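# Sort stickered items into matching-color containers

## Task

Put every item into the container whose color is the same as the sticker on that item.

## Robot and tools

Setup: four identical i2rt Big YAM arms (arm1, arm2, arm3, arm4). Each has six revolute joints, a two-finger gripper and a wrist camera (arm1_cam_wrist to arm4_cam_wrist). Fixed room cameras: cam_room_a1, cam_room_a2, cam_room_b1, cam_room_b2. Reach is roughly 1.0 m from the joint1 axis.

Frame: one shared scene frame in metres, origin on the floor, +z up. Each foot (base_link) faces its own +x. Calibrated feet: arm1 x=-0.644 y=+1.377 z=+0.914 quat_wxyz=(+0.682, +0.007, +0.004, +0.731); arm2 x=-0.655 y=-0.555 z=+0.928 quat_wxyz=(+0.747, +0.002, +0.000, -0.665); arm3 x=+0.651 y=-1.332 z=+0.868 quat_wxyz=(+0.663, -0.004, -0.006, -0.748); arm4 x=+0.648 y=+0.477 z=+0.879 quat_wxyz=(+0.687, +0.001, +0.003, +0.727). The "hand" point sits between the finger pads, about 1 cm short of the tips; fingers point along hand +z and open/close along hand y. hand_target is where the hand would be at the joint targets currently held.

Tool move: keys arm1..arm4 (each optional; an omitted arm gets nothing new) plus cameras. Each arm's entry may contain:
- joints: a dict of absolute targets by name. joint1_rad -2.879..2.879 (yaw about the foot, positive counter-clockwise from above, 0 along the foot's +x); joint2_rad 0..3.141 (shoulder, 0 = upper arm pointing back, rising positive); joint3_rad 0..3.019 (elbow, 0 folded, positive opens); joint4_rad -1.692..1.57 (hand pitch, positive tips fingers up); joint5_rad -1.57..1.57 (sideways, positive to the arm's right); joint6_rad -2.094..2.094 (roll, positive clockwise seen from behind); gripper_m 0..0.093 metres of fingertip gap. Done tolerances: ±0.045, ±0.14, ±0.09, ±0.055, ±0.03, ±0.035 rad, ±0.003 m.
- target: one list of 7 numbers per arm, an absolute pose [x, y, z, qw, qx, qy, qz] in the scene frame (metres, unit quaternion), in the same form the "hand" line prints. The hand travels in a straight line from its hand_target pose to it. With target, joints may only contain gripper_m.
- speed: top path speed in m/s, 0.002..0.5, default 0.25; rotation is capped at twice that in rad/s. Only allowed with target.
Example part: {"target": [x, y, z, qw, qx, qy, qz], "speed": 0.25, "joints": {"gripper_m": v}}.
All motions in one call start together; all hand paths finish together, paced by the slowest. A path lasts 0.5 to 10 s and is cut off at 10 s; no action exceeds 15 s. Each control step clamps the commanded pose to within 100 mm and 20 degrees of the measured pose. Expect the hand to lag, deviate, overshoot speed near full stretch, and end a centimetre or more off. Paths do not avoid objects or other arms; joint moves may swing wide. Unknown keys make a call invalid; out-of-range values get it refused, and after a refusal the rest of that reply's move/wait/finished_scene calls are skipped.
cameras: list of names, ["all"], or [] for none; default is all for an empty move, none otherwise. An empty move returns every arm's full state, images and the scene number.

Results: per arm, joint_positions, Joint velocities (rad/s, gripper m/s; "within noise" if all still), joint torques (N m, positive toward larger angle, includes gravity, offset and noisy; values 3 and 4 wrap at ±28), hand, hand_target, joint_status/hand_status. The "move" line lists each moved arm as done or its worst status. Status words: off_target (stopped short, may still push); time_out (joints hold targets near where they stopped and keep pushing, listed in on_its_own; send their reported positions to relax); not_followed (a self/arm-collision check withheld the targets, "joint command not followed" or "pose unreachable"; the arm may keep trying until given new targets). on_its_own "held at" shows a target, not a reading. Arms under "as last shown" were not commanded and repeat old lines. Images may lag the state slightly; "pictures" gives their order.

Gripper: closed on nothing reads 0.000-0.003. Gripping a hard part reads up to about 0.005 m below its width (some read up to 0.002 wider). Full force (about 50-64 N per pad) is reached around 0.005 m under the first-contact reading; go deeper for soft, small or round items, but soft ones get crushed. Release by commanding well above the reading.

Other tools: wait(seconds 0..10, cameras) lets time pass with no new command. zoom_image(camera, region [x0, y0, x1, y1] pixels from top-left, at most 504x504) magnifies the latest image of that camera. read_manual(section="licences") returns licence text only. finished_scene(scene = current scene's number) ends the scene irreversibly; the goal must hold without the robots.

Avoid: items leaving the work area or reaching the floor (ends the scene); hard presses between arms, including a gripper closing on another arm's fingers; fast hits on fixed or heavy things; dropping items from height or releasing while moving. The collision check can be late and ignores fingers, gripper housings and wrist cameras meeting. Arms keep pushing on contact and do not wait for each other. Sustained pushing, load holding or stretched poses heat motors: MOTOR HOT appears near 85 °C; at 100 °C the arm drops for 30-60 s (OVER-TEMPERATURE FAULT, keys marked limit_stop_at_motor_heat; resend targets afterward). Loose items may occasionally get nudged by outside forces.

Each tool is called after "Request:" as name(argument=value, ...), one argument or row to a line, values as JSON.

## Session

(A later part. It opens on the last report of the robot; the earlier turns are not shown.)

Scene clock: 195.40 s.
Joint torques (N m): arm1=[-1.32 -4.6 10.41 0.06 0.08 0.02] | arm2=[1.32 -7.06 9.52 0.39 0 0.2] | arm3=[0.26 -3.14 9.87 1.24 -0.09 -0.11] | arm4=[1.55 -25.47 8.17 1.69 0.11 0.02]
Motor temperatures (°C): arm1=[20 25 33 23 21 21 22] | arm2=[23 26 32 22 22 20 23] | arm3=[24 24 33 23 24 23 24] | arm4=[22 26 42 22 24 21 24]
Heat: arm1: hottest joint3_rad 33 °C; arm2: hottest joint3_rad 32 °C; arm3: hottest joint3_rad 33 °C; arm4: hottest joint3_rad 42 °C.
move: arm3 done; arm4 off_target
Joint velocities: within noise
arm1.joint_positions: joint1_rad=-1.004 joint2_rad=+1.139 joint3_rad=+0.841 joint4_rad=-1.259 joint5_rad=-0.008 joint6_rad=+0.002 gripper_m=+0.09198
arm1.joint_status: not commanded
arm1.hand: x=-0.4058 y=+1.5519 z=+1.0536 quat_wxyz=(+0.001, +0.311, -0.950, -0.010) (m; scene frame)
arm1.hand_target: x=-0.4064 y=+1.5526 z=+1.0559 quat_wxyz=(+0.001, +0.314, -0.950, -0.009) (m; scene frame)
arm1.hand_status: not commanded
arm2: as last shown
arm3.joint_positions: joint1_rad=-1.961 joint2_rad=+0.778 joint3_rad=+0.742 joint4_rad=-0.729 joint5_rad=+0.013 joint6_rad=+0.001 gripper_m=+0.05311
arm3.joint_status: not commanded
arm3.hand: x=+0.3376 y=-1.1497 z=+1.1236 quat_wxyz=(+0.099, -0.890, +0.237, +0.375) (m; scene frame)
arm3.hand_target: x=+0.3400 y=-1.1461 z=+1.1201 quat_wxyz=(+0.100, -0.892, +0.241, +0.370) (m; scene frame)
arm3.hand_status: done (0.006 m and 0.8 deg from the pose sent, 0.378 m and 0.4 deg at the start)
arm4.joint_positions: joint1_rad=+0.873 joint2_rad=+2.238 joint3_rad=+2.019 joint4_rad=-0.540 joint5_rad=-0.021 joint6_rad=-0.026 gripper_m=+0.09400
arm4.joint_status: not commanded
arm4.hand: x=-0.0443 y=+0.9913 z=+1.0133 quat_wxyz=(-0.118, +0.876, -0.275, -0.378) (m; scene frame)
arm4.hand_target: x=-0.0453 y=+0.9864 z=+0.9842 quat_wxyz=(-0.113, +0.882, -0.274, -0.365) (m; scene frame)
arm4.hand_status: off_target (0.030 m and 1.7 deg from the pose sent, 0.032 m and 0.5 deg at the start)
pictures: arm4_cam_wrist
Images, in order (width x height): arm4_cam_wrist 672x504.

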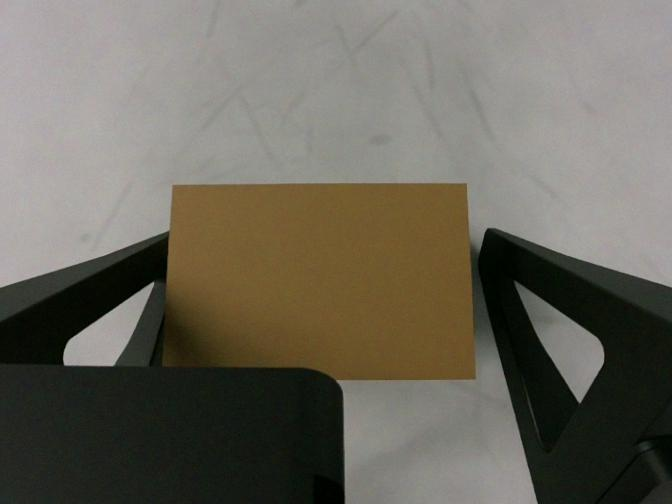

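Request:
move(
  arm4={"joints":{"gripper_m":0.06}},
  arm3={"joints":{"joint2_rad":1.038,"joint3_rad":0.936,"joint4_rad":-1.45,"joint5_rad":0,"joint6_rad":0}},
  cameras=["arm4_cam_wrist"],
)

Request:
move(
  arm4={"target":[0.02,0.94,1.08,0.1135,-0.8823,0.2739,0.3655],"speed":0.12},
  arm3={"joints":{"joint1_rad":0.9}},
  cameras=["arm4_cam_wrist","arm3_cam_wrist"],
)

Scene clock: 202.73 s.
Joint torques (N m): arm1=[-1.49 -4.84 10.48 0.1 0.03 0.04] | arm2=[1.26 -7.06 9.46 0.36 -0.01 0.19] | arm3=[0.5 -6.42 12.68 -0.47 -0.08 -0.06] | arm4=[1.08 -25.41 8.24 1.51 -0.1 0.03]
Motor temperatures (°C): arm1=[20 25 33 23 21 21 22] | arm2=[23 26 32 22 22 20 23] | arm3=[24 24 33 23 24 23 24] | arm4=[22 27 40 22 24 21 24]
Heat: arm1: hottest joint3_rad 33 °C; arm2: hottest joint3_rad 32 °C; arm3: hottest joint3_rad 33 °C; arm4: hottest joint3_rad 40 °C.
move: arm3 done; arm4 off_target
Joint velocities: within noise
arm1, arm2: as last shown
arm3.joint_positions: joint1_rad=-1.961 joint2_rad=+1.042 joint3_rad=+0.888 joint4_rad=-1.442 joint5_rad=+0.002 joint6_rad=+0.001 gripper_m=+0.05311
arm3.joint_status: all done
arm3.hand: x=+0.4238 y=-1.2010 z=+1.0506 quat_wxyz=(-0.009, -0.967, +0.253, -0.015) (m; scene frame)
arm3.hand_target: x=+0.4149 y=-1.1921 z=+1.0698 quat_wxyz=(-0.004, -0.966, +0.259, +0.007) (m; scene frame)
arm3.hand_status: not commanded
arm4.joint_positions: joint1_rad=+0.872 joint2_rad=+2.238 joint3_rad=+2.018 joint4_rad=-0.536 joint5_rad=-0.016 joint6_rad=-0.026 gripper_m=+0.06924
arm4.joint_status: gripper_m off_target (ended at +0.06926, target +0.06000)
arm4.hand: x=-0.0437 y=+0.9928 z=+1.0133 quat_wxyz=(-0.121, +0.875, -0.276, -0.379) (m; scene frame)
arm4.hand_target: x=-0.0451 y=+0.9866 z=+0.9842 quat_wxyz=(-0.114, +0.882, -0.274, -0.365) (m; scene frame)
arm4.hand_status: not commanded
pictures: arm4_cam_wrist
Images, in order (width x height): arm4_cam_wrist 672x504.

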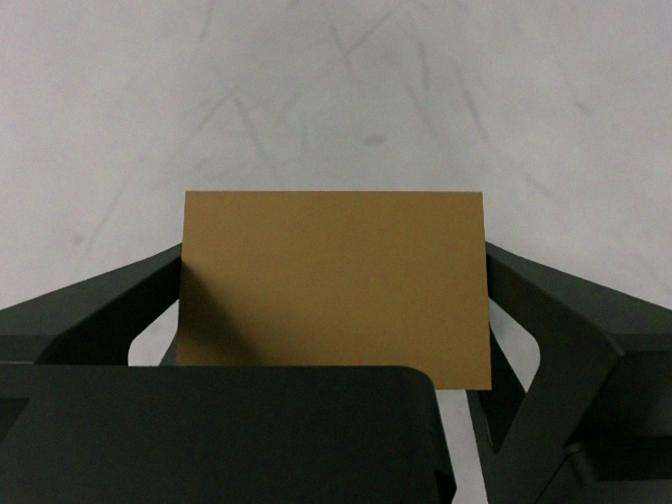

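Scene clock: 205.03 s.
Joint torques (N m): arm1=[-1.61 -3.9 10.48 0.09 0.03 0.05] | arm2=[1.26 -7.06 9.5 0.39 -0.01 0.18] | arm3=[1.85 -6.07 12.51 -0.39 0.12 -0.05] | arm4=[1.38 -24.59 9.4 0.81 -0.05 0.03]
Motor temperatures (°C): arm1=[20 25 33 23 21 21 22] | arm2=[23 26 32 22 22 20 23] | arm3=[24 24 33 23 24 23 24] | arm4=[22 27 40 22 24 21 25]
Heat: arm1: hottest joint3_rad 33 °C; arm2: hottest joint3_rad 32 °C; arm3: hottest joint3_rad 33 °C; arm4: hottest joint3_rad 40 °C.
move: arm3 done; arm4 done
Joint velocities: within noise
arm1: as last shown
arm2.joint_positions: joint1_rad=+0.917 joint2_rad=+1.098 joint3_rad=+0.792 joint4_rad=-1.245 joint5_rad=+0.003 joint6_rad=-0.008 gripper_m=+0.09194
arm2.joint_status: not commanded
arm2.hand: x=-0.4160 y=-0.6995 z=+1.0638 quat_wxyz=(-0.010, -0.262, -0.965, +0.003) (m; scene frame)
arm2.hand_target: x=-0.4200 y=-0.6951 z=+1.0601 quat_wxyz=(+0.000, -0.265, -0.964, +0.000) (m; scene frame)
arm2.hand_status: not commanded
arm3.joint_positions: joint1_rad=+0.891 joint2_rad=+1.042 joint3_rad=+0.891 joint4_rad=-1.442 joint5_rad=-0.002 joint6_rad=+0.001 gripper_m=+0.05314
arm3.joint_status: all done
arm3.hand: x=+0.8328 y=-1.5169 z=+1.0567 quat_wxyz=(+0.007, -0.390, -0.921, +0.001) (m; scene frame)
arm3.hand_target: x=+0.8419 y=-1.5232 z=+1.0749 quat_wxyz=(-0.012, -0.386, -0.922, +0.010) (m; scene frame)
arm3.hand_status: not commanded
arm4.joint_positions: joint1_rad=+0.872 joint2_rad=+1.978 joint3_rad=+1.762 joint4_rad=-0.570 joint5_rad=-0.018 joint6_rad=-0.028 gripper_m=+0.06924
arm4.joint_status: not commanded
arm4.hand: x=+0.0207 y=+0.9447 z=+1.0744 quat_wxyz=(-0.116, +0.881, -0.277, -0.365) (m; scene frame)
arm4.hand_target: x=+0.0201 y=+0.9401 z=+1.0800 quat_wxyz=(-0.114, +0.882, -0.274, -0.366) (m; scene frame)
arm4.hand_status: done (0.007 m and 0.5 deg from the pose sent, 0.106 m and 1.9 deg at the start)
pictures: arm3_cam_wrist, arm4_cam_wrist
Images, in order (width x height): arm3_cam_wrist 672x504, arm4_cam_wrist 672x504.

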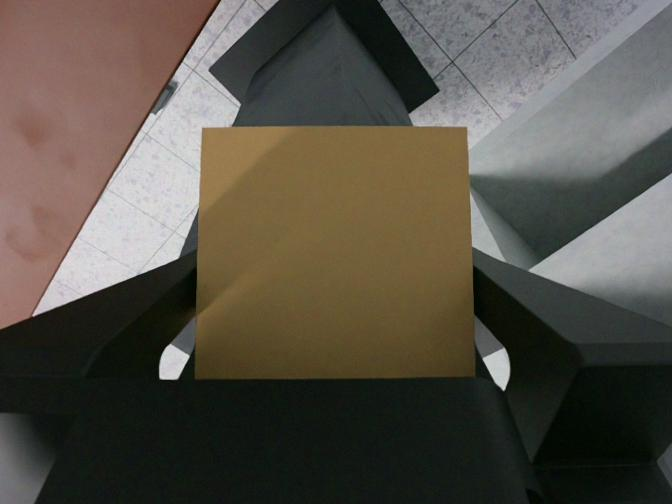

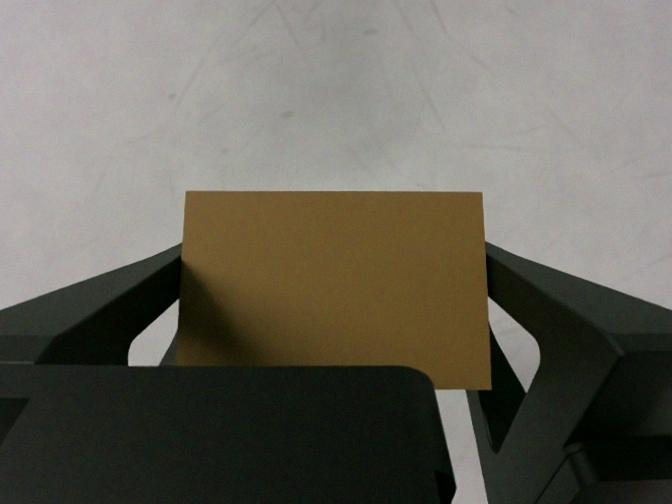

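Request:
move(
  arm4={"target":[0.35,0.69,1.10,0.1135,-0.8823,0.2739,0.3655]},
  arm3={"target":[0.994,-1.624,0.96,0.2429,0.3335,0.9065,-0.0894]},
  cameras=["arm3_cam_wrist"],
)

Request:
move(
  arm4={"joints":{"joint2_rad":1.038,"joint3_rad":0.936,"joint4_rad":-1.45,"joint5_rad":0,"joint6_rad":0}},
)

Request:
move(
  arm4={"joints":{"joint1_rad":-1.108}},
)

Request:
move(
  arm4={"target":[0.98,0.668,0.97,0.25,-0.25,0.933,0.067]},
  cameras=["arm4_cam_wrist","cam_room_a1","cam_room_a2"],
)

Scene clock: 214.73 s.
Joint torques (N m): arm1=[-0.85 -3.9 10.43 0.18 0.06 0] | arm2=[1.26 -7.12 9.47 0.36 -0.01 0.2] | arm3=[2.08 -10.4 7.99 1.74 -0.07 -0.07] | arm4=[1.08 -3.96 9.87 0.72 0.2 0.18]
Motor temperatures (°C): arm1=[20 25 33 23 21 21 21] | arm2=[23 26 32 22 22 20 23] | arm3=[24 24 33 23 24 23 24] | arm4=[22 27 40 22 24 21 25]
Heat: arm1: hottest joint3_rad 33 °C; arm2: hottest joint3_rad 32 °C; arm3: hottest joint3_rad 33 °C; arm4: hottest joint3_rad 40 °C.
move: arm3 done; arm4 done
Joint velocities: within noise
arm1, arm2: as last shown
arm3.joint_positions: joint1_rad=+0.966 joint2_rad=+1.363 joint3_rad=+0.784 joint4_rad=-0.489 joint5_rad=-0.009 joint6_rad=+0.001 gripper_m=+0.05314
arm3.joint_status: not commanded
arm3.hand: x=+0.9877 y=-1.6276 z=+0.9606 quat_wxyz=(-0.237, -0.341, -0.905, +0.090) (m; scene frame)
arm3.hand_target: x=+0.9939 y=-1.6240 z=+0.9602 quat_wxyz=(-0.243, -0.334, -0.906, +0.089) (m; scene frame)
arm3.hand_status: done (0.007 m and 1.2 deg from the pose sent, 0.216 m and 31.2 deg at the start)
arm4.joint_positions: joint1_rad=+0.887 joint2_rad=+0.817 joint3_rad=+0.663 joint4_rad=-0.623 joint5_rad=-0.012 joint6_rad=-0.028 gripper_m=+0.06924
arm4.joint_status: not commanded
arm4.hand: x=+0.3514 y=+0.6919 z=+1.1004 quat_wxyz=(-0.117, +0.881, -0.271, -0.369) (m; scene frame)
arm4.hand_target: x=+0.3500 y=+0.6900 z=+1.1000 quat_wxyz=(-0.114, +0.882, -0.274, -0.366) (m; scene frame)
arm4.hand_status: done (0.002 m and 0.7 deg from the pose sent, 0.417 m and 0.4 deg at the start)
pictures: arm3_cam_wrist
Images, in order (width x height): arm3_cam_wrist 672x504.

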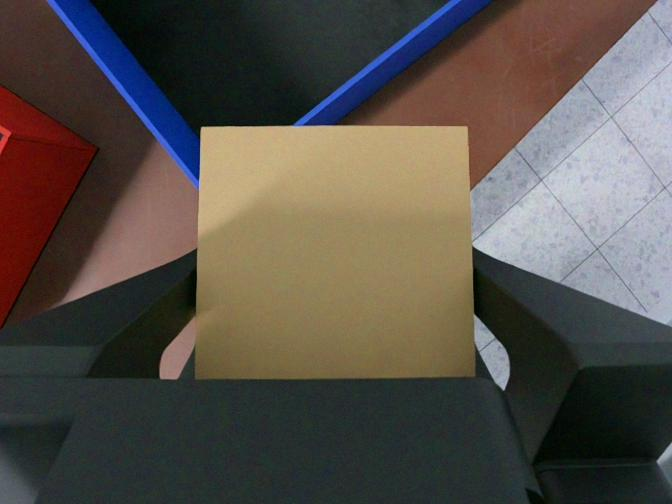

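Scene clock: 216.13 s.
Joint torques (N m): arm1=[-1.55 -4.01 10.47 0.23 0.06 0.05] | arm2=[1.2 -7.12 9.47 0.35 -0.01 0.2] | arm3=[2.32 -10.34 7.99 1.76 -0.06 -0.06] | arm4=[1.49 -6.3 11.14 -0.34 0.18 0.19]
Motor temperatures (°C): arm1=[20 25 33 23 21 21 21] | arm2=[23 25 32 22 22 20 23] | arm3=[24 24 33 23 24 23 24] | arm4=[22 27 40 22 24 21 25]
Heat: arm1: hottest joint3_rad 33 °C; arm2: hottest joint3_rad 32 °C; arm3: hottest joint3_rad 33 °C; arm4: hottest joint3_rad 40 °C.
move: arm4 done
Joint velocities: within noise
arm1, arm2, arm3: as last shown
arm4.joint_positions: joint1_rad=+0.887 joint2_rad=+1.040 joint3_rad=+0.895 joint4_rad=-1.439 joint5_rad=-0.004 joint6_rad=-0.014 gripper_m=+0.06924
arm4.joint_status: all done
arm4.hand: x=+0.4354 y=+0.6324 z=+1.0679 quat_wxyz=(+0.006, +0.953, -0.302, +0.004) (m; scene frame)
arm4.hand_target: x=+0.4271 y=+0.6367 z=+1.0841 quat_wxyz=(+0.000, +0.952, -0.305, -0.011) (m; scene frame)
arm4.hand_status: not commanded
pictures: none

Scene clock: 218.10 s.
Joint torques (N m): arm1=[-1.26 -3.9 10.36 0.05 0.04 -0.01] | arm2=[1.32 -7 9.47 0.38 0 0.21] | arm3=[2.2 -10.4 7.97 1.77 -0.06 -0.06] | arm4=[0.5 -6.18 11.18 -0.23 0.06 0.16]
Motor temperatures (°C): arm1=[20 25 33 23 21 21 21] | arm2=[23 25 32 22 22 20 23] | arm3=[24 24 32 23 24 23 24] | arm4=[22 27 40 22 24 21 25]
Heat: arm1: hottest joint3_rad 33 °C; arm2: hottest joint3_rad 32 °C; arm3: hottest joint3_rad 32 °C; arm4: hottest joint3_rad 40 °C.
move: arm4 done
Joint velocities: within noise
arm1, arm2, arm3: as last shown
arm4.joint_positions: joint1_rad=-1.107 joint2_rad=+1.040 joint3_rad=+0.895 joint4_rad=-1.439 joint5_rad=+0.001 joint6_rad=-0.011 gripper_m=+0.06927
arm4.joint_status: all done
arm4.hand: x=+0.8775 y=+0.6082 z=+1.0659 quat_wxyz=(+0.009, +0.262, -0.965, +0.003) (m; scene frame)
arm4.hand_target: x=+0.8858 y=+0.6129 z=+1.0820 quat_wxyz=(-0.006, +0.257, -0.966, -0.001) (m; scene frame)
arm4.hand_status: not commanded
pictures: none

Scene clock: 219.80 s.
Joint torques (N m): arm1=[-1.2 -4.31 10.39 0.31 0.08 0.01] | arm2=[1.26 -7.18 9.46 0.34 -0.01 0.19] | arm3=[2.26 -10.4 7.97 1.72 -0.06 -0.07] | arm4=[0.85 -6.95 8.36 1.39 0.02 0.12]
Motor temperatures (°C): arm1=[20 25 33 23 21 21 21] | arm2=[23 25 32 22 22 20 23] | arm3=[24 24 32 23 24 23 24] | arm4=[22 26 39 22 24 21 25]
Heat: arm1: hottest joint3_rad 33 °C; arm2: hottest joint3_rad 32 °C; arm3: hottest joint3_rad 32 °C; arm4: hottest joint3_rad 39 °C.
move: arm4 done
Joint velocities: within noise
arm1, arm2, arm3: as last shown
arm4.joint_positions: joint1_rad=-1.107 joint2_rad=+1.144 joint3_rad=+0.605 joint4_rad=-0.519 joint5_rad=+0.001 joint6_rad=-0.011 gripper_m=+0.06927
arm4.joint_status: not commanded
arm4.hand: x=+0.9754 y=+0.6642 z=+0.9682 quat_wxyz=(-0.243, +0.254, -0.934, -0.063) (m; scene frame)
arm4.hand_target: x=+0.9798 y=+0.6679 z=+0.9700 quat_wxyz=(-0.250, +0.250, -0.933, -0.067) (m; scene frame)
arm4.hand_status: done (0.006 m and 1.0 deg from the pose sent, 0.153 m and 31.2 deg at the start)
pictures: arm4_cam_wrist, cam_room_a1, cam_room_a2
Images, in order (width x height): arm4_cam_wrist 672x504, cam_room_a1 672x504, cam_room_a2 672x504.

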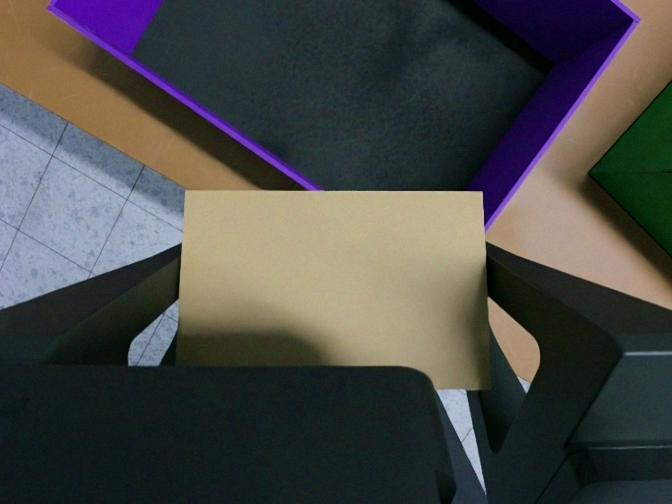

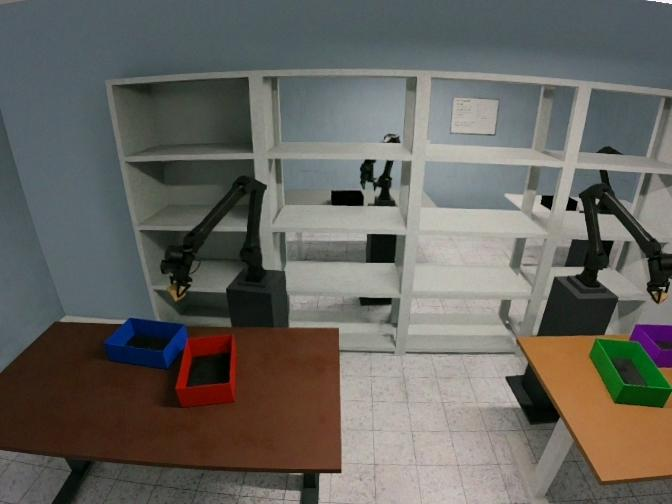

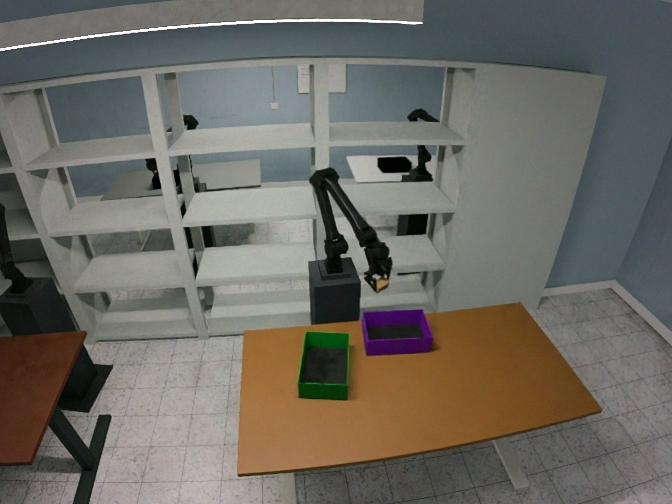

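Request:
move(
  arm4={"target":[1.09,0.724,0.86,0.3145,-0.2447,0.9133,0.0843],"speed":0.15},
  arm3={"target":[1.125,-1.72,0.88,0.3062,0.3219,0.8891,-0.1108],"speed":0.15},
  cameras=["cam_room_a1","cam_room_a2","arm3_cam_wrist","arm4_cam_wrist"],
)

Scene clock: 254.07 s.
Joint torques (N m): arm1=[-1.44 -4.72 10.52 0.14 0.01 0.02] | arm2=[1.26 -7.06 9.48 0.35 -0.01 0.2] | arm3=[2.14 -16.97 10.7 1.94 0.13 0.03] | arm4=[0.32 -12.81 7.73 1.65 -0.03 0.03]
Motor temperatures (°C): arm1=[20 24 33 23 21 21 21] | arm2=[23 25 32 22 22 20 23] | arm3=[24 24 30 23 24 23 24] | arm4=[22 25 36 22 24 21 26]
Heat: arm1: hottest joint3_rad 33 °C; arm2: hottest joint3_rad 32 °C; arm3: hottest joint3_rad 30 °C; arm4: hottest joint3_rad 36 °C.
move: arm3 off_target; arm4 off_target
Joint velocities: within noise
arm1, arm2: as last shown
arm3.joint_positions: joint1_rad=+0.991 joint2_rad=+1.845 joint3_rad=+1.016 joint4_rad=-0.145 joint5_rad=-0.006 joint6_rad=+0.005 gripper_m=+0.05314
arm3.joint_status: not commanded
arm3.hand: x=+1.1001 y=-1.7098 z=+0.8631 quat_wxyz=(-0.280, -0.328, -0.896, +0.103) (m; scene frame)
arm3.hand_target: x=+1.1239 y=-1.7188 z=+0.8807 quat_wxyz=(-0.306, -0.322, -0.889, +0.110) (m; scene frame)
arm3.hand_status: off_target (0.032 m and 3.3 deg from the pose sent, 0.184 m and 8.8 deg at the start)
arm4.joint_positions: joint1_rad=-1.114 joint2_rad=+1.693 joint3_rad=+0.687 joint4_rad=+0.061 joint5_rad=-0.008 joint6_rad=-0.011 gripper_m=+0.06927
arm4.joint_status: not commanded
arm4.hand: x=+1.0697 y=+0.7163 z=+0.8505 quat_wxyz=(-0.294, +0.248, -0.920, -0.079) (m; scene frame)
arm4.hand_target: x=+1.0892 y=+0.7235 z=+0.8606 quat_wxyz=(-0.314, +0.245, -0.913, -0.084) (m; scene frame)
arm4.hand_status: off_target (0.024 m and 2.5 deg from the pose sent, 0.169 m and 8.9 deg at the start)
pictures: arm3_cam_wrist, arm4_cam_wrist, cam_room_a1, cam_room_a2
Images, in order (width x height): arm3_cam_wrist 672x504, arm4_cam_wrist 672x504, cam_room_a1 672x504, cam_room_a2 672x504.

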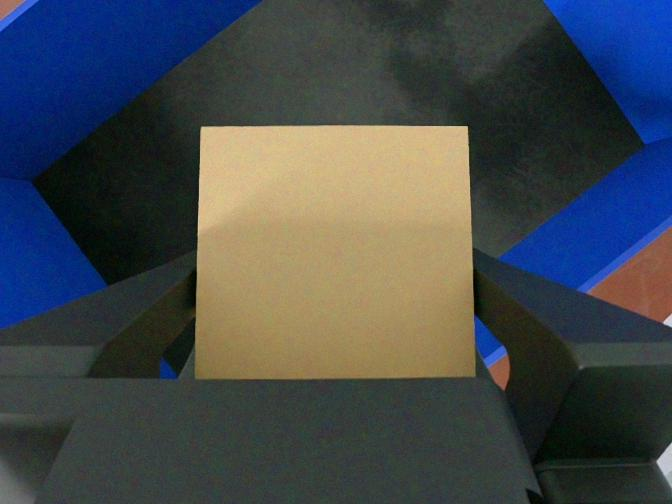

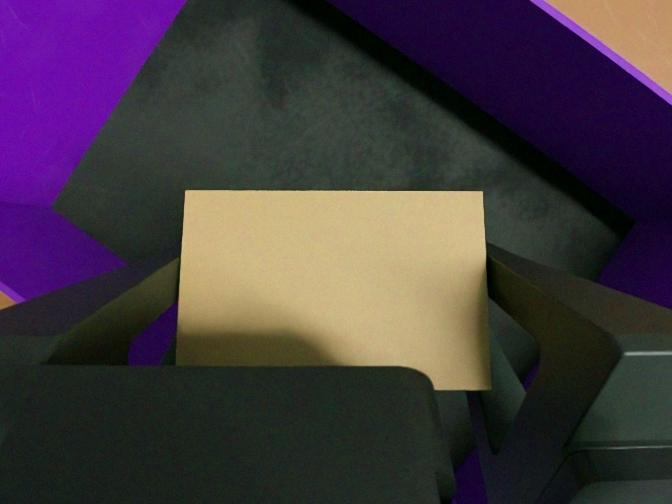

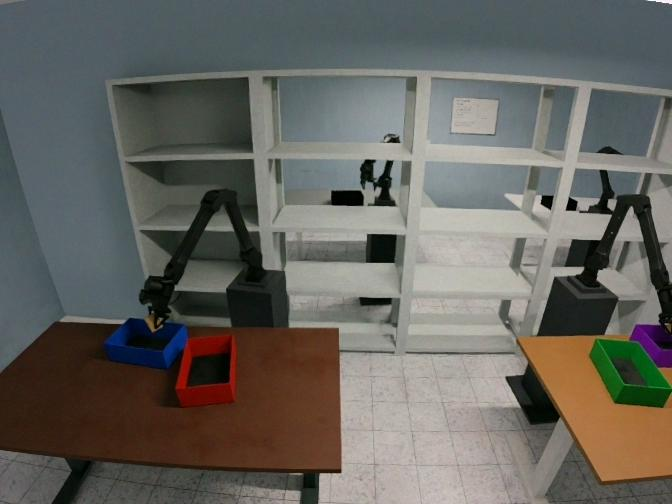

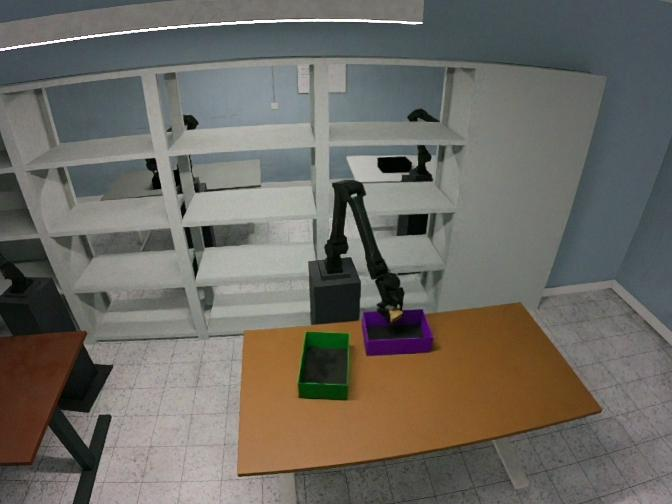

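Request:
move(
  arm4={"target":[1.095,0.725,0.79,0.3145,-0.2447,0.9133,0.0843],"speed":0.12},
  arm3={"target":[1.145,-1.735,0.81,0.3062,0.3219,0.8891,-0.1108],"speed":0.12},
  cameras=["cam_room_a1","cam_room_a2","arm3_cam_wrist","arm4_cam_wrist"],
)

Request:
move(
  arm4={"target":[1.095,0.725,0.765,0.3145,-0.2447,0.9133,0.0843],"speed":0.08},
  arm3={"target":[1.145,-1.735,0.785,0.3062,0.3219,0.8891,-0.1108],"speed":0.08},
  cameras=["arm3_cam_wrist","arm4_cam_wrist"],
)

Scene clock: 275.80 s.
Joint torques (N m): arm1=[-0.97 -4.37 10.41 0.13 0.06 -0.01] | arm2=[1.26 -7.18 9.47 0.34 -0.01 0.2] | arm3=[2.02 -18.61 9.55 1.95 0.13 0.02] | arm4=[-0.03 -13.74 5.86 1.77 -0.04 -0.04]
Motor temperatures (°C): arm1=[20 24 34 23 21 21 21] | arm2=[23 25 32 22 22 20 23] | arm3=[24 25 31 23 24 23 25] | arm4=[22 24 35 22 24 21 26]
Heat: arm1: hottest joint3_rad 34 °C; arm2: hottest joint3_rad 32 °C; arm3: hottest joint3_rad 31 °C; arm4: hottest joint3_rad 35 °C.
move: arm3 off_target; arm4 off_target
Joint velocities: within noise
arm1.joint_positions: joint1_rad=-1.004 joint2_rad=+1.139 joint3_rad=+0.841 joint4_rad=-1.259 joint5_rad=-0.008 joint6_rad=+0.002 gripper_m=+0.09198
arm1.joint_status: not commanded
arm1.hand: x=-0.4058 y=+1.5519 z=+1.0536 quat_wxyz=(+0.001, +0.311, -0.950, -0.010) (m; scene frame)
arm1.hand_target: x=-0.4064 y=+1.5526 z=+1.0559 quat_wxyz=(+0.001, +0.314, -0.950, -0.009) (m; scene frame)
arm1.hand_status: not commanded
arm2: as last shown
arm3.joint_positions: joint1_rad=+0.994 joint2_rad=+2.033 joint3_rad=+1.079 joint4_rad=-0.016 joint5_rad=-0.004 joint6_rad=+0.008 gripper_m=+0.05314
arm3.joint_status: not commanded
arm3.hand: x=+1.1205 y=-1.7258 z=+0.7964 quat_wxyz=(-0.282, -0.328, -0.896, +0.104) (m; scene frame)
arm3.hand_target: x=+1.1440 y=-1.7339 z=+0.8107 quat_wxyz=(-0.306, -0.322, -0.889, +0.110) (m; scene frame)
arm3.hand_status: off_target (0.029 m and 3.1 deg from the pose sent, 0.074 m and 3.3 deg at the start)
arm4.joint_positions: joint1_rad=-1.117 joint2_rad=+1.905 joint3_rad=+0.701 joint4_rad=+0.267 joint5_rad=-0.010 joint6_rad=-0.011 gripper_m=+0.06927
arm4.joint_status: not commanded
arm4.hand: x=+1.0781 y=+0.7195 z=+0.7857 quat_wxyz=(-0.298, +0.246, -0.919, -0.081) (m; scene frame)
arm4.hand_target: x=+1.0945 y=+0.7247 z=+0.7905 quat_wxyz=(-0.315, +0.245, -0.913, -0.084) (m; scene frame)
arm4.hand_status: off_target (0.018 m and 2.0 deg from the pose sent, 0.066 m and 2.5 deg at the start)
pictures: arm3_cam_wrist, arm4_cam_wrist, cam_room_a1, cam_room_a2
Images, in order (width x height): arm3_cam_wrist 672x504, arm4_cam_wrist 672x504, cam_room_a1 672x504, cam_room_a2 672x504.

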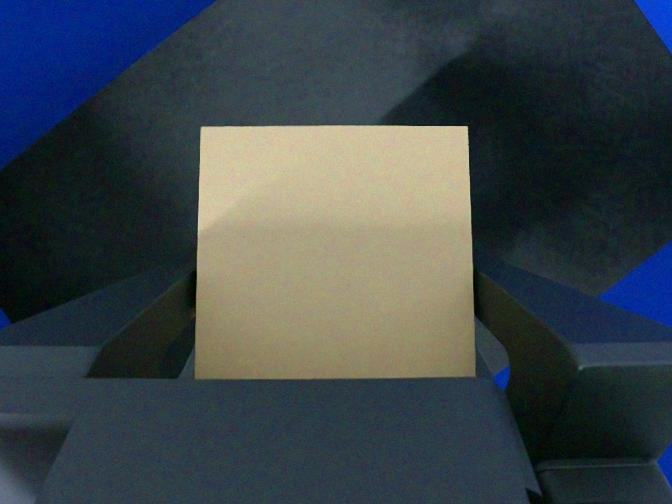

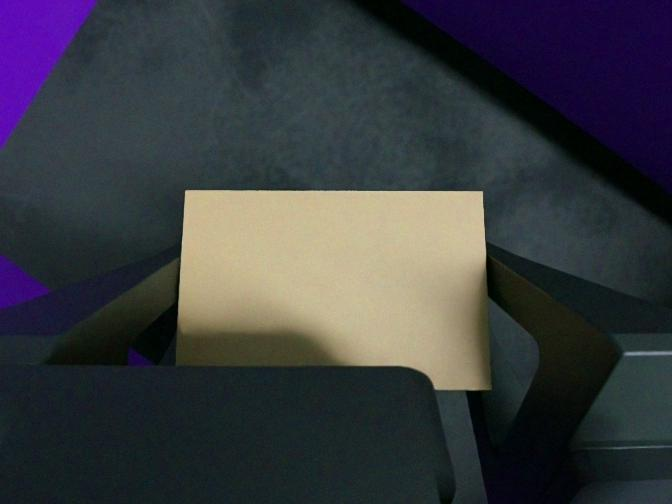

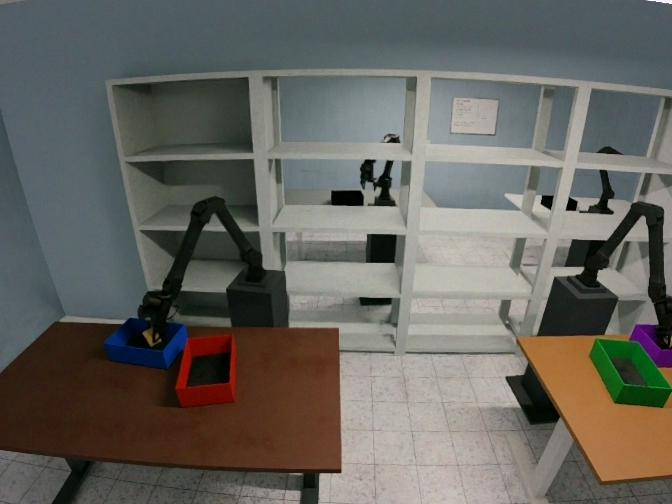

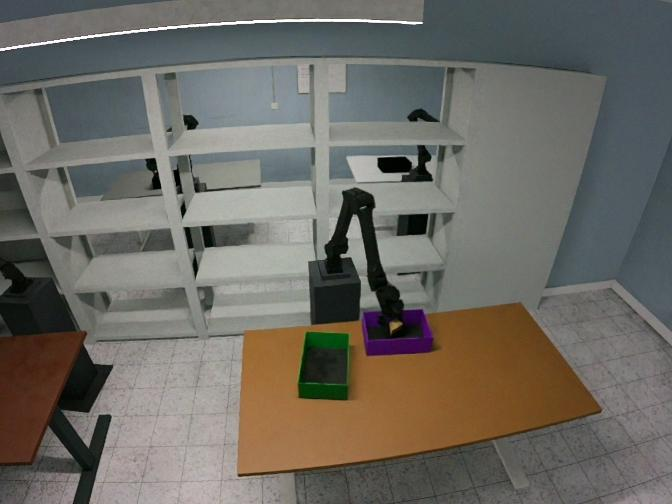

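Scene clock: 276.80 s.
Joint torques (N m): arm1=[-1.49 -3.96 10.47 0.28 0.03 0.05] | arm2=[1.26 -7.18 9.47 0.34 -0.01 0.2] | arm3=[1.96 -18.02 8.83 1.85 -0.05 0.03] | arm4=[0.32 -13.98 5.16 1.63 -0.05 -0.01]
Motor temperatures (°C): arm1=[20 24 34 23 21 21 21] | arm2=[23 25 32 22 22 20 23] | arm3=[24 25 31 23 24 23 25] | arm4=[22 24 35 22 24 21 26]
Heat: arm1: hottest joint3_rad 34 °C; arm2: hottest joint3_rad 32 °C; arm3: hottest joint3_rad 31 °C; arm4: hottest joint3_rad 35 °C.
move: arm3 off_target; arm4 off_target
Joint velocities: within noise
arm1, arm2: as last shown
arm3.joint_positions: joint1_rad=+0.997 joint2_rad=+2.077 joint3_rad=+1.088 joint4_rad=+0.040 joint5_rad=+0.001 joint6_rad=+0.007 gripper_m=+0.05314
arm3.joint_status: not commanded
arm3.hand: x=+1.1263 y=-1.7299 z=+0.7816 quat_wxyz=(-0.291, -0.326, -0.893, +0.110) (m; scene frame)
arm3.hand_target: x=+1.1445 y=-1.7345 z=+0.7855 quat_wxyz=(-0.306, -0.322, -0.889, +0.111) (m; scene frame)
arm3.hand_status: off_target (0.020 m and 1.9 deg from the pose sent, 0.028 m and 3.1 deg at the start)
arm4.joint_positions: joint1_rad=-1.119 joint2_rad=+1.978 joint3_rad=+0.714 joint4_rad=+0.337 joint5_rad=-0.010 joint6_rad=-0.010 gripper_m=+0.06927
arm4.joint_status: not commanded
arm4.hand: x=+1.0818 y=+0.7207 z=+0.7649 quat_wxyz=(-0.303, +0.245, -0.917, -0.082) (m; scene frame)
arm4.hand_target: x=+1.0947 y=+0.7247 z=+0.7653 quat_wxyz=(-0.314, +0.245, -0.913, -0.084) (m; scene frame)
arm4.hand_status: off_target (0.014 m and 1.5 deg from the pose sent, 0.027 m and 2.0 deg at the start)
pictures: arm3_cam_wrist, arm4_cam_wrist
Images, in order (width x height): arm3_cam_wrist 672x504, arm4_cam_wrist 672x504.

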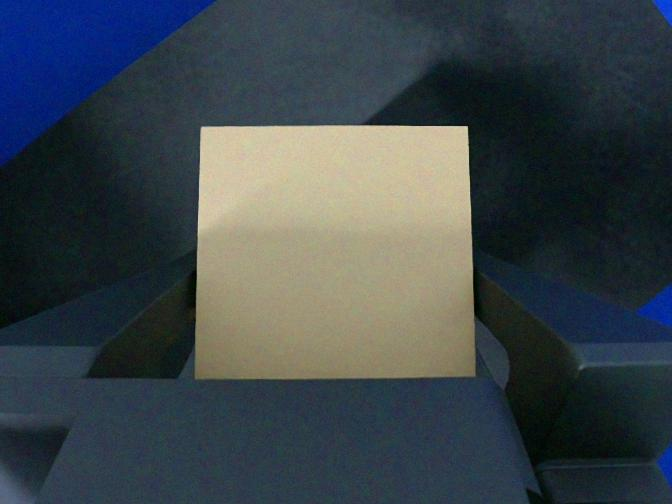

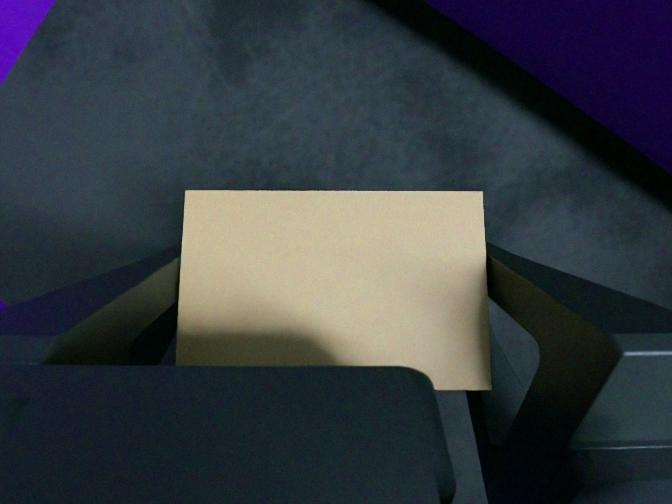

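Request:
move(
  arm4={"target":[1.095,0.725,0.748,0.3145,-0.2447,0.9133,0.0843],"speed":0.06},
  arm3={"target":[1.145,-1.735,0.765,0.3062,0.3219,0.8891,-0.1108],"speed":0.06},
)

Request:
move(
  arm4={"target":[1.095,0.725,0.740,0.3145,-0.2447,0.9133,0.0843],"speed":0.04},
  arm3={"target":[1.145,-1.735,0.752,0.3062,0.3219,0.8891,-0.1108],"speed":0.04},
)

Request:
move(
  arm4={"target":[1.095,0.725,0.733,0.3145,-0.2447,0.9133,0.0843],"speed":0.04},
  arm3={"target":[1.145,-1.735,0.744,0.3062,0.3219,0.8891,-0.1108],"speed":0.04},
  cameras=["cam_room_a1","cam_room_a2","arm3_cam_wrist","arm4_cam_wrist"],
)

Scene clock: 283.97 s.
Joint torques (N m): arm1=[-1.67 -4.25 10.45 0.03 0.06 0.02] | arm2=[1.26 -7.12 9.44 0.35 -0.01 0.2] | arm3=[1.96 -18.55 8.1 1.73 0.02 0.03] | arm4=[-0.21 -14.15 4.71 1.7 -0.05 -0.04]
Motor temperatures (°C): arm1=[20 24 34 23 21 21 21] | arm2=[23 25 32 22 22 20 23] | arm3=[24 25 31 23 24 23 25] | arm4=[22 24 34 22 24 21 26]
Heat: arm1: hottest joint3_rad 34 °C; arm2: hottest joint3_rad 32 °C; arm3: hottest joint3_rad 31 °C; arm4: hottest joint3_rad 34 °C.
move: arm3 off_target; arm4 off_target
Joint velocities: within noise
arm1: as last shown
arm2.joint_positions: joint1_rad=+0.917 joint2_rad=+1.098 joint3_rad=+0.792 joint4_rad=-1.245 joint5_rad=+0.003 joint6_rad=-0.008 gripper_m=+0.09194
arm2.joint_status: not commanded
arm2.hand: x=-0.4160 y=-0.6995 z=+1.0638 quat_wxyz=(-0.010, -0.262, -0.965, +0.003) (m; scene frame)
arm2.hand_target: x=-0.4200 y=-0.6951 z=+1.0601 quat_wxyz=(+0.000, -0.265, -0.964, +0.000) (m; scene frame)
arm2.hand_status: not commanded
arm3.joint_positions: joint1_rad=+0.999 joint2_rad=+2.126 joint3_rad=+1.097 joint4_rad=+0.082 joint5_rad=+0.000 joint6_rad=+0.008 gripper_m=+0.05314
arm3.joint_status: not commanded
arm3.hand: x=+1.1287 y=-1.7297 z=+0.7610 quat_wxyz=(-0.292, -0.324, -0.893, +0.109) (m; scene frame)
arm3.hand_target: x=+1.1446 y=-1.7344 z=+0.7654 quat_wxyz=(-0.306, -0.322, -0.889, +0.111) (m; scene frame)
arm3.hand_status: off_target (0.018 m and 1.8 deg from the pose sent, 0.025 m and 1.9 deg at the start)
arm4.joint_positions: joint1_rad=-1.119 joint2_rad=+2.031 joint3_rad=+0.722 joint4_rad=+0.382 joint5_rad=-0.010 joint6_rad=-0.010 gripper_m=+0.06927
arm4.joint_status: not commanded
arm4.hand: x=+1.0824 y=+0.7210 z=+0.7487 quat_wxyz=(-0.303, +0.245, -0.917, -0.082) (m; scene frame)
arm4.hand_target: x=+1.0947 y=+0.7248 z=+0.7484 quat_wxyz=(-0.315, +0.245, -0.913, -0.084) (m; scene frame)
arm4.hand_status: off_target (0.013 m and 1.4 deg from the pose sent, 0.022 m and 1.5 deg at the start)
pictures: none

Scene clock: 284.93 s.
Joint torques (N m): arm1=[-0.97 -4.37 10.47 0.29 0.03 0.04] | arm2=[1.26 -7.06 9.47 0.34 -0.01 0.19] | arm3=[1.9 -17.38 8.29 1.81 0.03 0.01] | arm4=[0.03 -14.51 4.6 1.61 -0.05 -0.02]
Motor temperatures (°C): arm1=[20 24 34 23 21 21 21] | arm2=[23 25 32 22 22 20 23] | arm3=[24 25 31 23 24 23 25] | arm4=[22 24 34 22 24 21 26]
Heat: arm1: hottest joint3_rad 34 °C; arm2: hottest joint3_rad 32 °C; arm3: hottest joint3_rad 31 °C; arm4: hottest joint3_rad 34 °C.
move: arm3 off_target; arm4 off_target
Joint velocities: within noise
arm1, arm2: as last shown
arm3.joint_positions: joint1_rad=+0.999 joint2_rad=+2.143 joint3_rad=+1.097 joint4_rad=+0.108 joint5_rad=+0.000 joint6_rad=+0.010 gripper_m=+0.05314
arm3.joint_status: not commanded
arm3.hand: x=+1.1297 y=-1.7306 z=+0.7550 quat_wxyz=(-0.296, -0.325, -0.891, +0.110) (m; scene frame)
arm3.hand_target: x=+1.1445 y=-1.7344 z=+0.7524 quat_wxyz=(-0.306, -0.322, -0.889, +0.111) (m; scene frame)
arm3.hand_status: off_target (0.016 m and 1.2 deg from the pose sent, 0.019 m and 1.8 deg at the start)
arm4.joint_positions: joint1_rad=-1.119 joint2_rad=+2.054 joint3_rad=+0.728 joint4_rad=+0.402 joint5_rad=-0.010 joint6_rad=-0.010 gripper_m=+0.06927
arm4.joint_status: not commanded
arm4.hand: x=+1.0831 y=+0.7214 z=+0.7418 quat_wxyz=(-0.304, +0.245, -0.917, -0.082) (m; scene frame)
arm4.hand_target: x=+1.0947 y=+0.7248 z=+0.7402 quat_wxyz=(-0.314, +0.245, -0.913, -0.084) (m; scene frame)
arm4.hand_status: off_target (0.013 m and 1.3 deg from the pose sent, 0.016 m and 1.4 deg at the start)
pictures: none

Scene clock: 285.90 s.
Joint torques (N m): arm1=[-0.97 -4.6 10.26 0.21 0.02 -0.01] | arm2=[1.26 -7.24 9.47 0.36 -0.01 0.2] | arm3=[1.79 -16.79 8.02 1.62 0.03 0] | arm4=[0.32 -14.15 4.36 1.59 -0.04 -0.02]
Motor temperatures (°C): arm1=[20 24 34 23 21 21 21] | arm2=[23 25 32 22 22 20 23] | arm3=[24 25 31 23 24 23 25] | arm4=[22 24 34 22 24 21 26]
Heat: arm1: hottest joint3_rad 34 °C; arm2: hottest joint3_rad 32 °C; arm3: hottest joint3_rad 31 °C; arm4: hottest joint3_rad 34 °C.
move: arm3 off_target; arm4 off_target
Joint velocities: within noise
arm1, arm2: as last shown
arm3.joint_positions: joint1_rad=+0.999 joint2_rad=+2.153 joint3_rad=+1.104 joint4_rad=+0.129 joint5_rad=+0.000 joint6_rad=+0.010 gripper_m=+0.05314
arm3.joint_status: not commanded
arm3.hand: x=+1.1336 y=-1.7338 z=+0.7542 quat_wxyz=(-0.304, -0.324, -0.889, +0.113) (m; scene frame)
arm3.hand_target: x=+1.1444 y=-1.7344 z=+0.7442 quat_wxyz=(-0.306, -0.322, -0.889, +0.111) (m; scene frame)
arm3.hand_status: off_target (0.015 m and 0.4 deg from the pose sent, 0.019 m and 1.2 deg at the start)
arm4.joint_positions: joint1_rad=-1.119 joint2_rad=+2.069 joint3_rad=+0.734 joint4_rad=+0.422 joint5_rad=-0.010 joint6_rad=-0.010 gripper_m=+0.06927
arm4.joint_status: not commanded
arm4.hand: x=+1.0863 y=+0.7232 z=+0.7392 quat_wxyz=(-0.309, +0.245, -0.915, -0.083) (m; scene frame)
arm4.hand_target: x=+1.0946 y=+0.7248 z=+0.7332 quat_wxyz=(-0.314, +0.245, -0.913, -0.084) (m; scene frame)
arm4.hand_status: off_target (0.011 m and 0.6 deg from the pose sent, 0.015 m and 1.3 deg at the start)
pictures: arm3_cam_wrist, arm4_cam_wrist, cam_room_a1, cam_room_a2
Images, in order (width x height): arm3_cam_wrist 672x504, arm4_cam_wrist 672x504, cam_room_a1 672x504, cam_room_a2 672x504.

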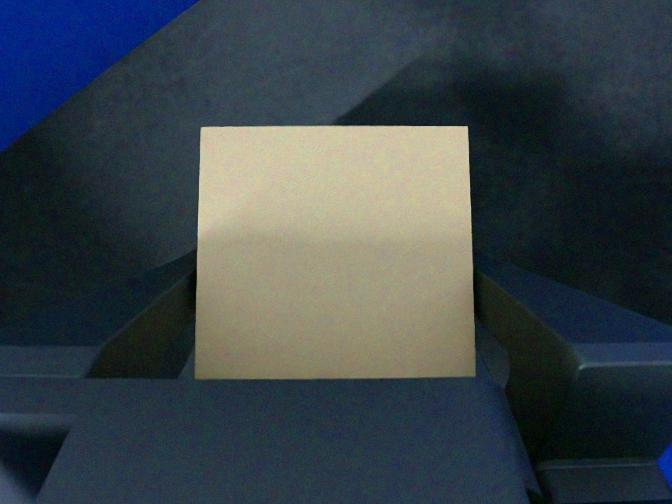

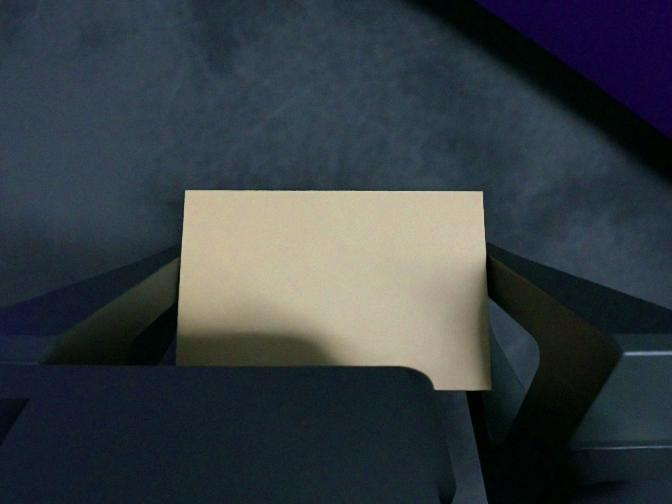

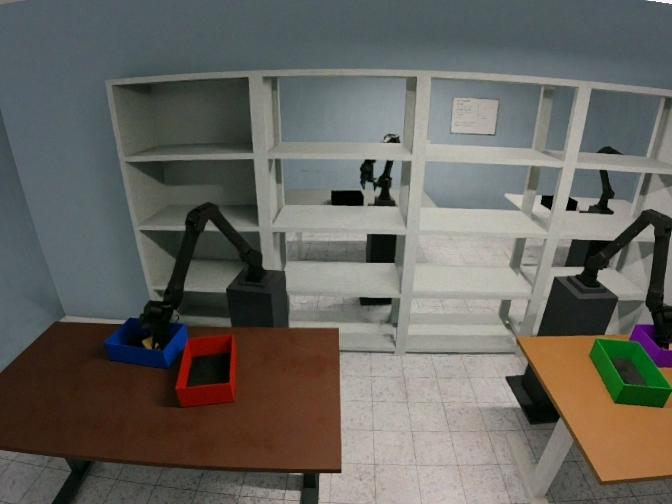

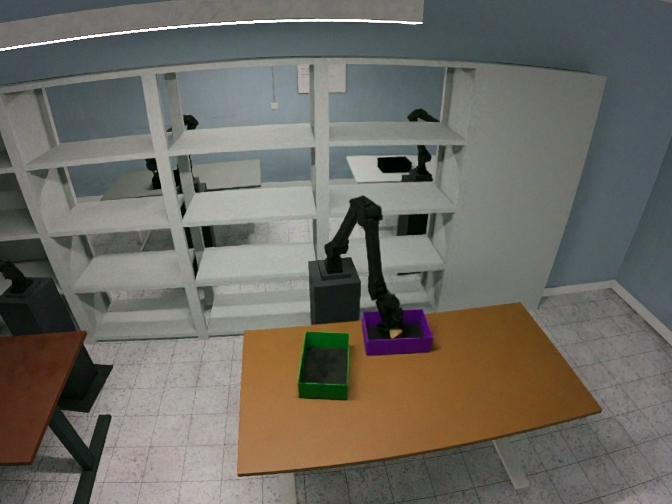

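Request:
move(
  arm4={"target":[1.094,0.725,0.736,0.3145,-0.2447,0.9133,0.0843],"speed":0.04},
  arm3={"target":[1.143,-1.735,0.749,0.3062,0.3219,0.8891,-0.1108],"speed":0.04},
)

Request:
move(
  arm4={"joints":{"gripper_m":0.074}},
  arm3={"joints":{"gripper_m":0.06}},
)

Request:
move(
  arm4={"joints":{"gripper_m":0.088}},
  arm3={"joints":{"gripper_m":0.08}},
  cameras=["arm3_cam_wrist","arm4_cam_wrist"],
)

Scene clock: 293.00 s.
Joint torques (N m): arm1=[-1.32 -4.42 10.47 0.14 0.07 0.04] | arm2=[1.32 -7.24 9.47 0.34 -0.01 0.19] | arm3=[1.61 -17.9 7.5 1.33 -0.02 -0.01] | arm4=[0.44 -14.56 4.1 1.39 -0.04 0.02]
Motor temperatures (°C): arm1=[20 24 34 23 21 21 21] | arm2=[23 25 32 22 22 20 23] | arm3=[24 25 30 23 24 23 25] | arm4=[22 24 33 22 24 21 26]
Heat: arm1: hottest joint3_rad 34 °C; arm2: hottest joint3_rad 32 °C; arm3: hottest joint3_rad 30 °C; arm4: hottest joint3_rad 33 °C.
move: arm3 off_target; arm4 done
Joint velocities: within noise
arm1, arm2: as last shown
arm3.joint_positions: joint1_rad=+0.999 joint2_rad=+2.153 joint3_rad=+1.104 joint4_rad=+0.129 joint5_rad=+0.000 joint6_rad=+0.010 gripper_m=+0.05314
arm3.joint_status: not commanded
arm3.hand: x=+1.1336 y=-1.7338 z=+0.7542 quat_wxyz=(-0.304, -0.324, -0.889, +0.113) (m; scene frame)
arm3.hand_target: x=+1.1427 y=-1.7347 z=+0.7491 quat_wxyz=(-0.306, -0.322, -0.889, +0.111) (m; scene frame)
arm3.hand_status: off_target (0.011 m and 0.4 deg from the pose sent, 0.011 m and 0.4 deg at the start)
arm4.joint_positions: joint1_rad=-1.119 joint2_rad=+2.069 joint3_rad=+0.734 joint4_rad=+0.422 joint5_rad=-0.010 joint6_rad=-0.010 gripper_m=+0.06927
arm4.joint_status: not commanded
arm4.hand: x=+1.0863 y=+0.7232 z=+0.7392 quat_wxyz=(-0.309, +0.245, -0.915, -0.083) (m; scene frame)
arm4.hand_target: x=+1.0938 y=+0.7248 z=+0.7361 quat_wxyz=(-0.314, +0.245, -0.913, -0.084) (m; scene frame)
arm4.hand_status: done (0.009 m and 0.6 deg from the pose sent, 0.008 m and 0.6 deg at the start)
pictures: none

Scene clock: 293.47 s.
Joint torques (N m): arm1=[-1.03 -4.78 10.47 0.1 0.04 -0.01] | arm2=[1.26 -7.12 9.47 0.34 -0.01 0.2] | arm3=[1.61 -18.49 7.51 1.32 -0.03 0] | arm4=[0.5 -14.68 4.12 1.42 -0.01 -0.03]
Motor temperatures (°C): arm1=[20 24 34 23 21 21 21] | arm2=[23 25 32 22 22 20 23] | arm3=[24 25 30 23 24 23 25] | arm4=[22 24 33 22 24 21 26]
Heat: arm1: hottest joint3_rad 34 °C; arm2: hottest joint3_rad 32 °C; arm3: hottest joint3_rad 30 °C; arm4: hottest joint3_rad 33 °C.
move: arm3 done; arm4 done
Joint velocities: within noise
arm1, arm2: as last shown
arm3.joint_positions: joint1_rad=+0.999 joint2_rad=+2.157 joint3_rad=+1.104 joint4_rad=+0.129 joint5_rad=+0.000 joint6_rad=+0.010 gripper_m=+0.05996
arm3.joint_status: all done
arm3.hand: x=+1.1329 y=-1.7332 z=+0.7519 quat_wxyz=(-0.302, -0.324, -0.889, +0.112) (m; scene frame)
arm3.hand_target: x=+1.1427 y=-1.7347 z=+0.7491 quat_wxyz=(-0.306, -0.322, -0.889, +0.111) (m; scene frame)
arm3.hand_status: not commanded
arm4.joint_positions: joint1_rad=-1.119 joint2_rad=+2.069 joint3_rad=+0.734 joint4_rad=+0.422 joint5_rad=-0.010 joint6_rad=-0.010 gripper_m=+0.07391
arm4.joint_status: all done
arm4.hand: x=+1.0863 y=+0.7232 z=+0.7392 quat_wxyz=(-0.309, +0.245, -0.915, -0.083) (m; scene frame)
arm4.hand_target: x=+1.0938 y=+0.7248 z=+0.7361 quat_wxyz=(-0.314, +0.245, -0.913, -0.084) (m; scene frame)
arm4.hand_status: not commanded
pictures: none

Scene clock: 293.93 s.
Joint torques (N m): arm1=[-1.61 -4.01 10.22 0.01 0.03 0.01] | arm2=[1.38 -7.24 9.5 0.36 -0.01 0.19] | arm3=[1.61 -18.26 7.46 1.32 -0.03 -0.02] | arm4=[0.44 -14.86 4.08 1.46 -0.04 -0.02]
Motor temperatures (°C): arm1=[20 24 34 23 21 21 21] | arm2=[23 25 32 22 22 20 23] | arm3=[24 25 30 23 24 23 25] | arm4=[22 24 33 22 24 21 26]
Heat: arm1: hottest joint3_rad 34 °C; arm2: hottest joint3_rad 32 °C; arm3: hottest joint3_rad 30 °C; arm4: hottest joint3_rad 33 °C.
move: arm3 done; arm4 done
Joint velocities: within noise
arm1, arm2: as last shown
arm3.joint_positions: joint1_rad=+0.999 joint2_rad=+2.157 joint3_rad=+1.104 joint4_rad=+0.129 joint5_rad=+0.000 joint6_rad=+0.010 gripper_m=+0.07994
arm3.joint_status: all done
arm3.hand: x=+1.1329 y=-1.7332 z=+0.7519 quat_wxyz=(-0.302, -0.324, -0.889, +0.112) (m; scene frame)
arm3.hand_target: x=+1.1427 y=-1.7347 z=+0.7491 quat_wxyz=(-0.306, -0.322, -0.889, +0.111) (m; scene frame)
arm3.hand_status: not commanded
arm4.joint_positions: joint1_rad=-1.119 joint2_rad=+2.069 joint3_rad=+0.734 joint4_rad=+0.422 joint5_rad=-0.010 joint6_rad=-0.010 gripper_m=+0.08788
arm4.joint_status: all done
arm4.hand: x=+1.0863 y=+0.7232 z=+0.7392 quat_wxyz=(-0.309, +0.245, -0.915, -0.083) (m; scene frame)
arm4.hand_target: x=+1.0938 y=+0.7248 z=+0.7361 quat_wxyz=(-0.314, +0.245, -0.913, -0.084) (m; scene frame)
arm4.hand_status: not commanded
pictures: arm3_cam_wrist, arm4_cam_wrist
Images, in order (width x height): arm3_cam_wrist 672x504, arm4_cam_wrist 672x504.

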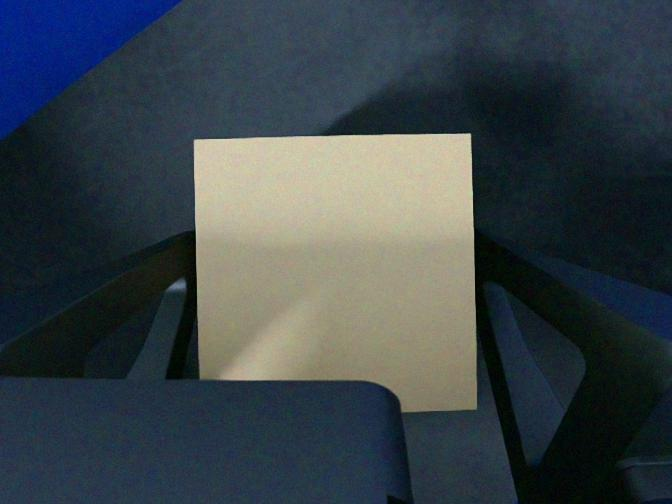

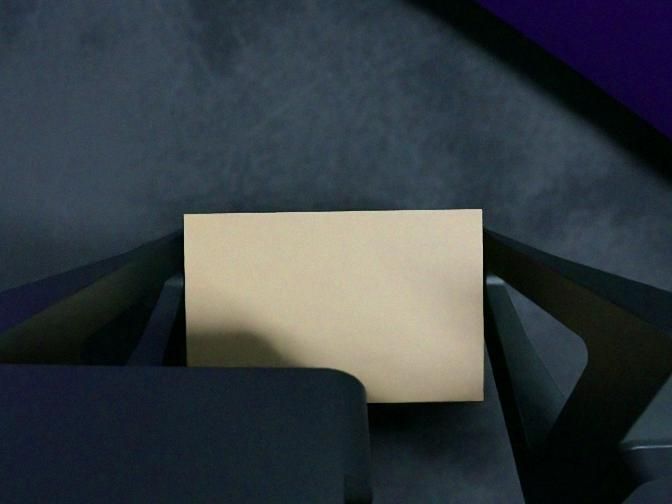

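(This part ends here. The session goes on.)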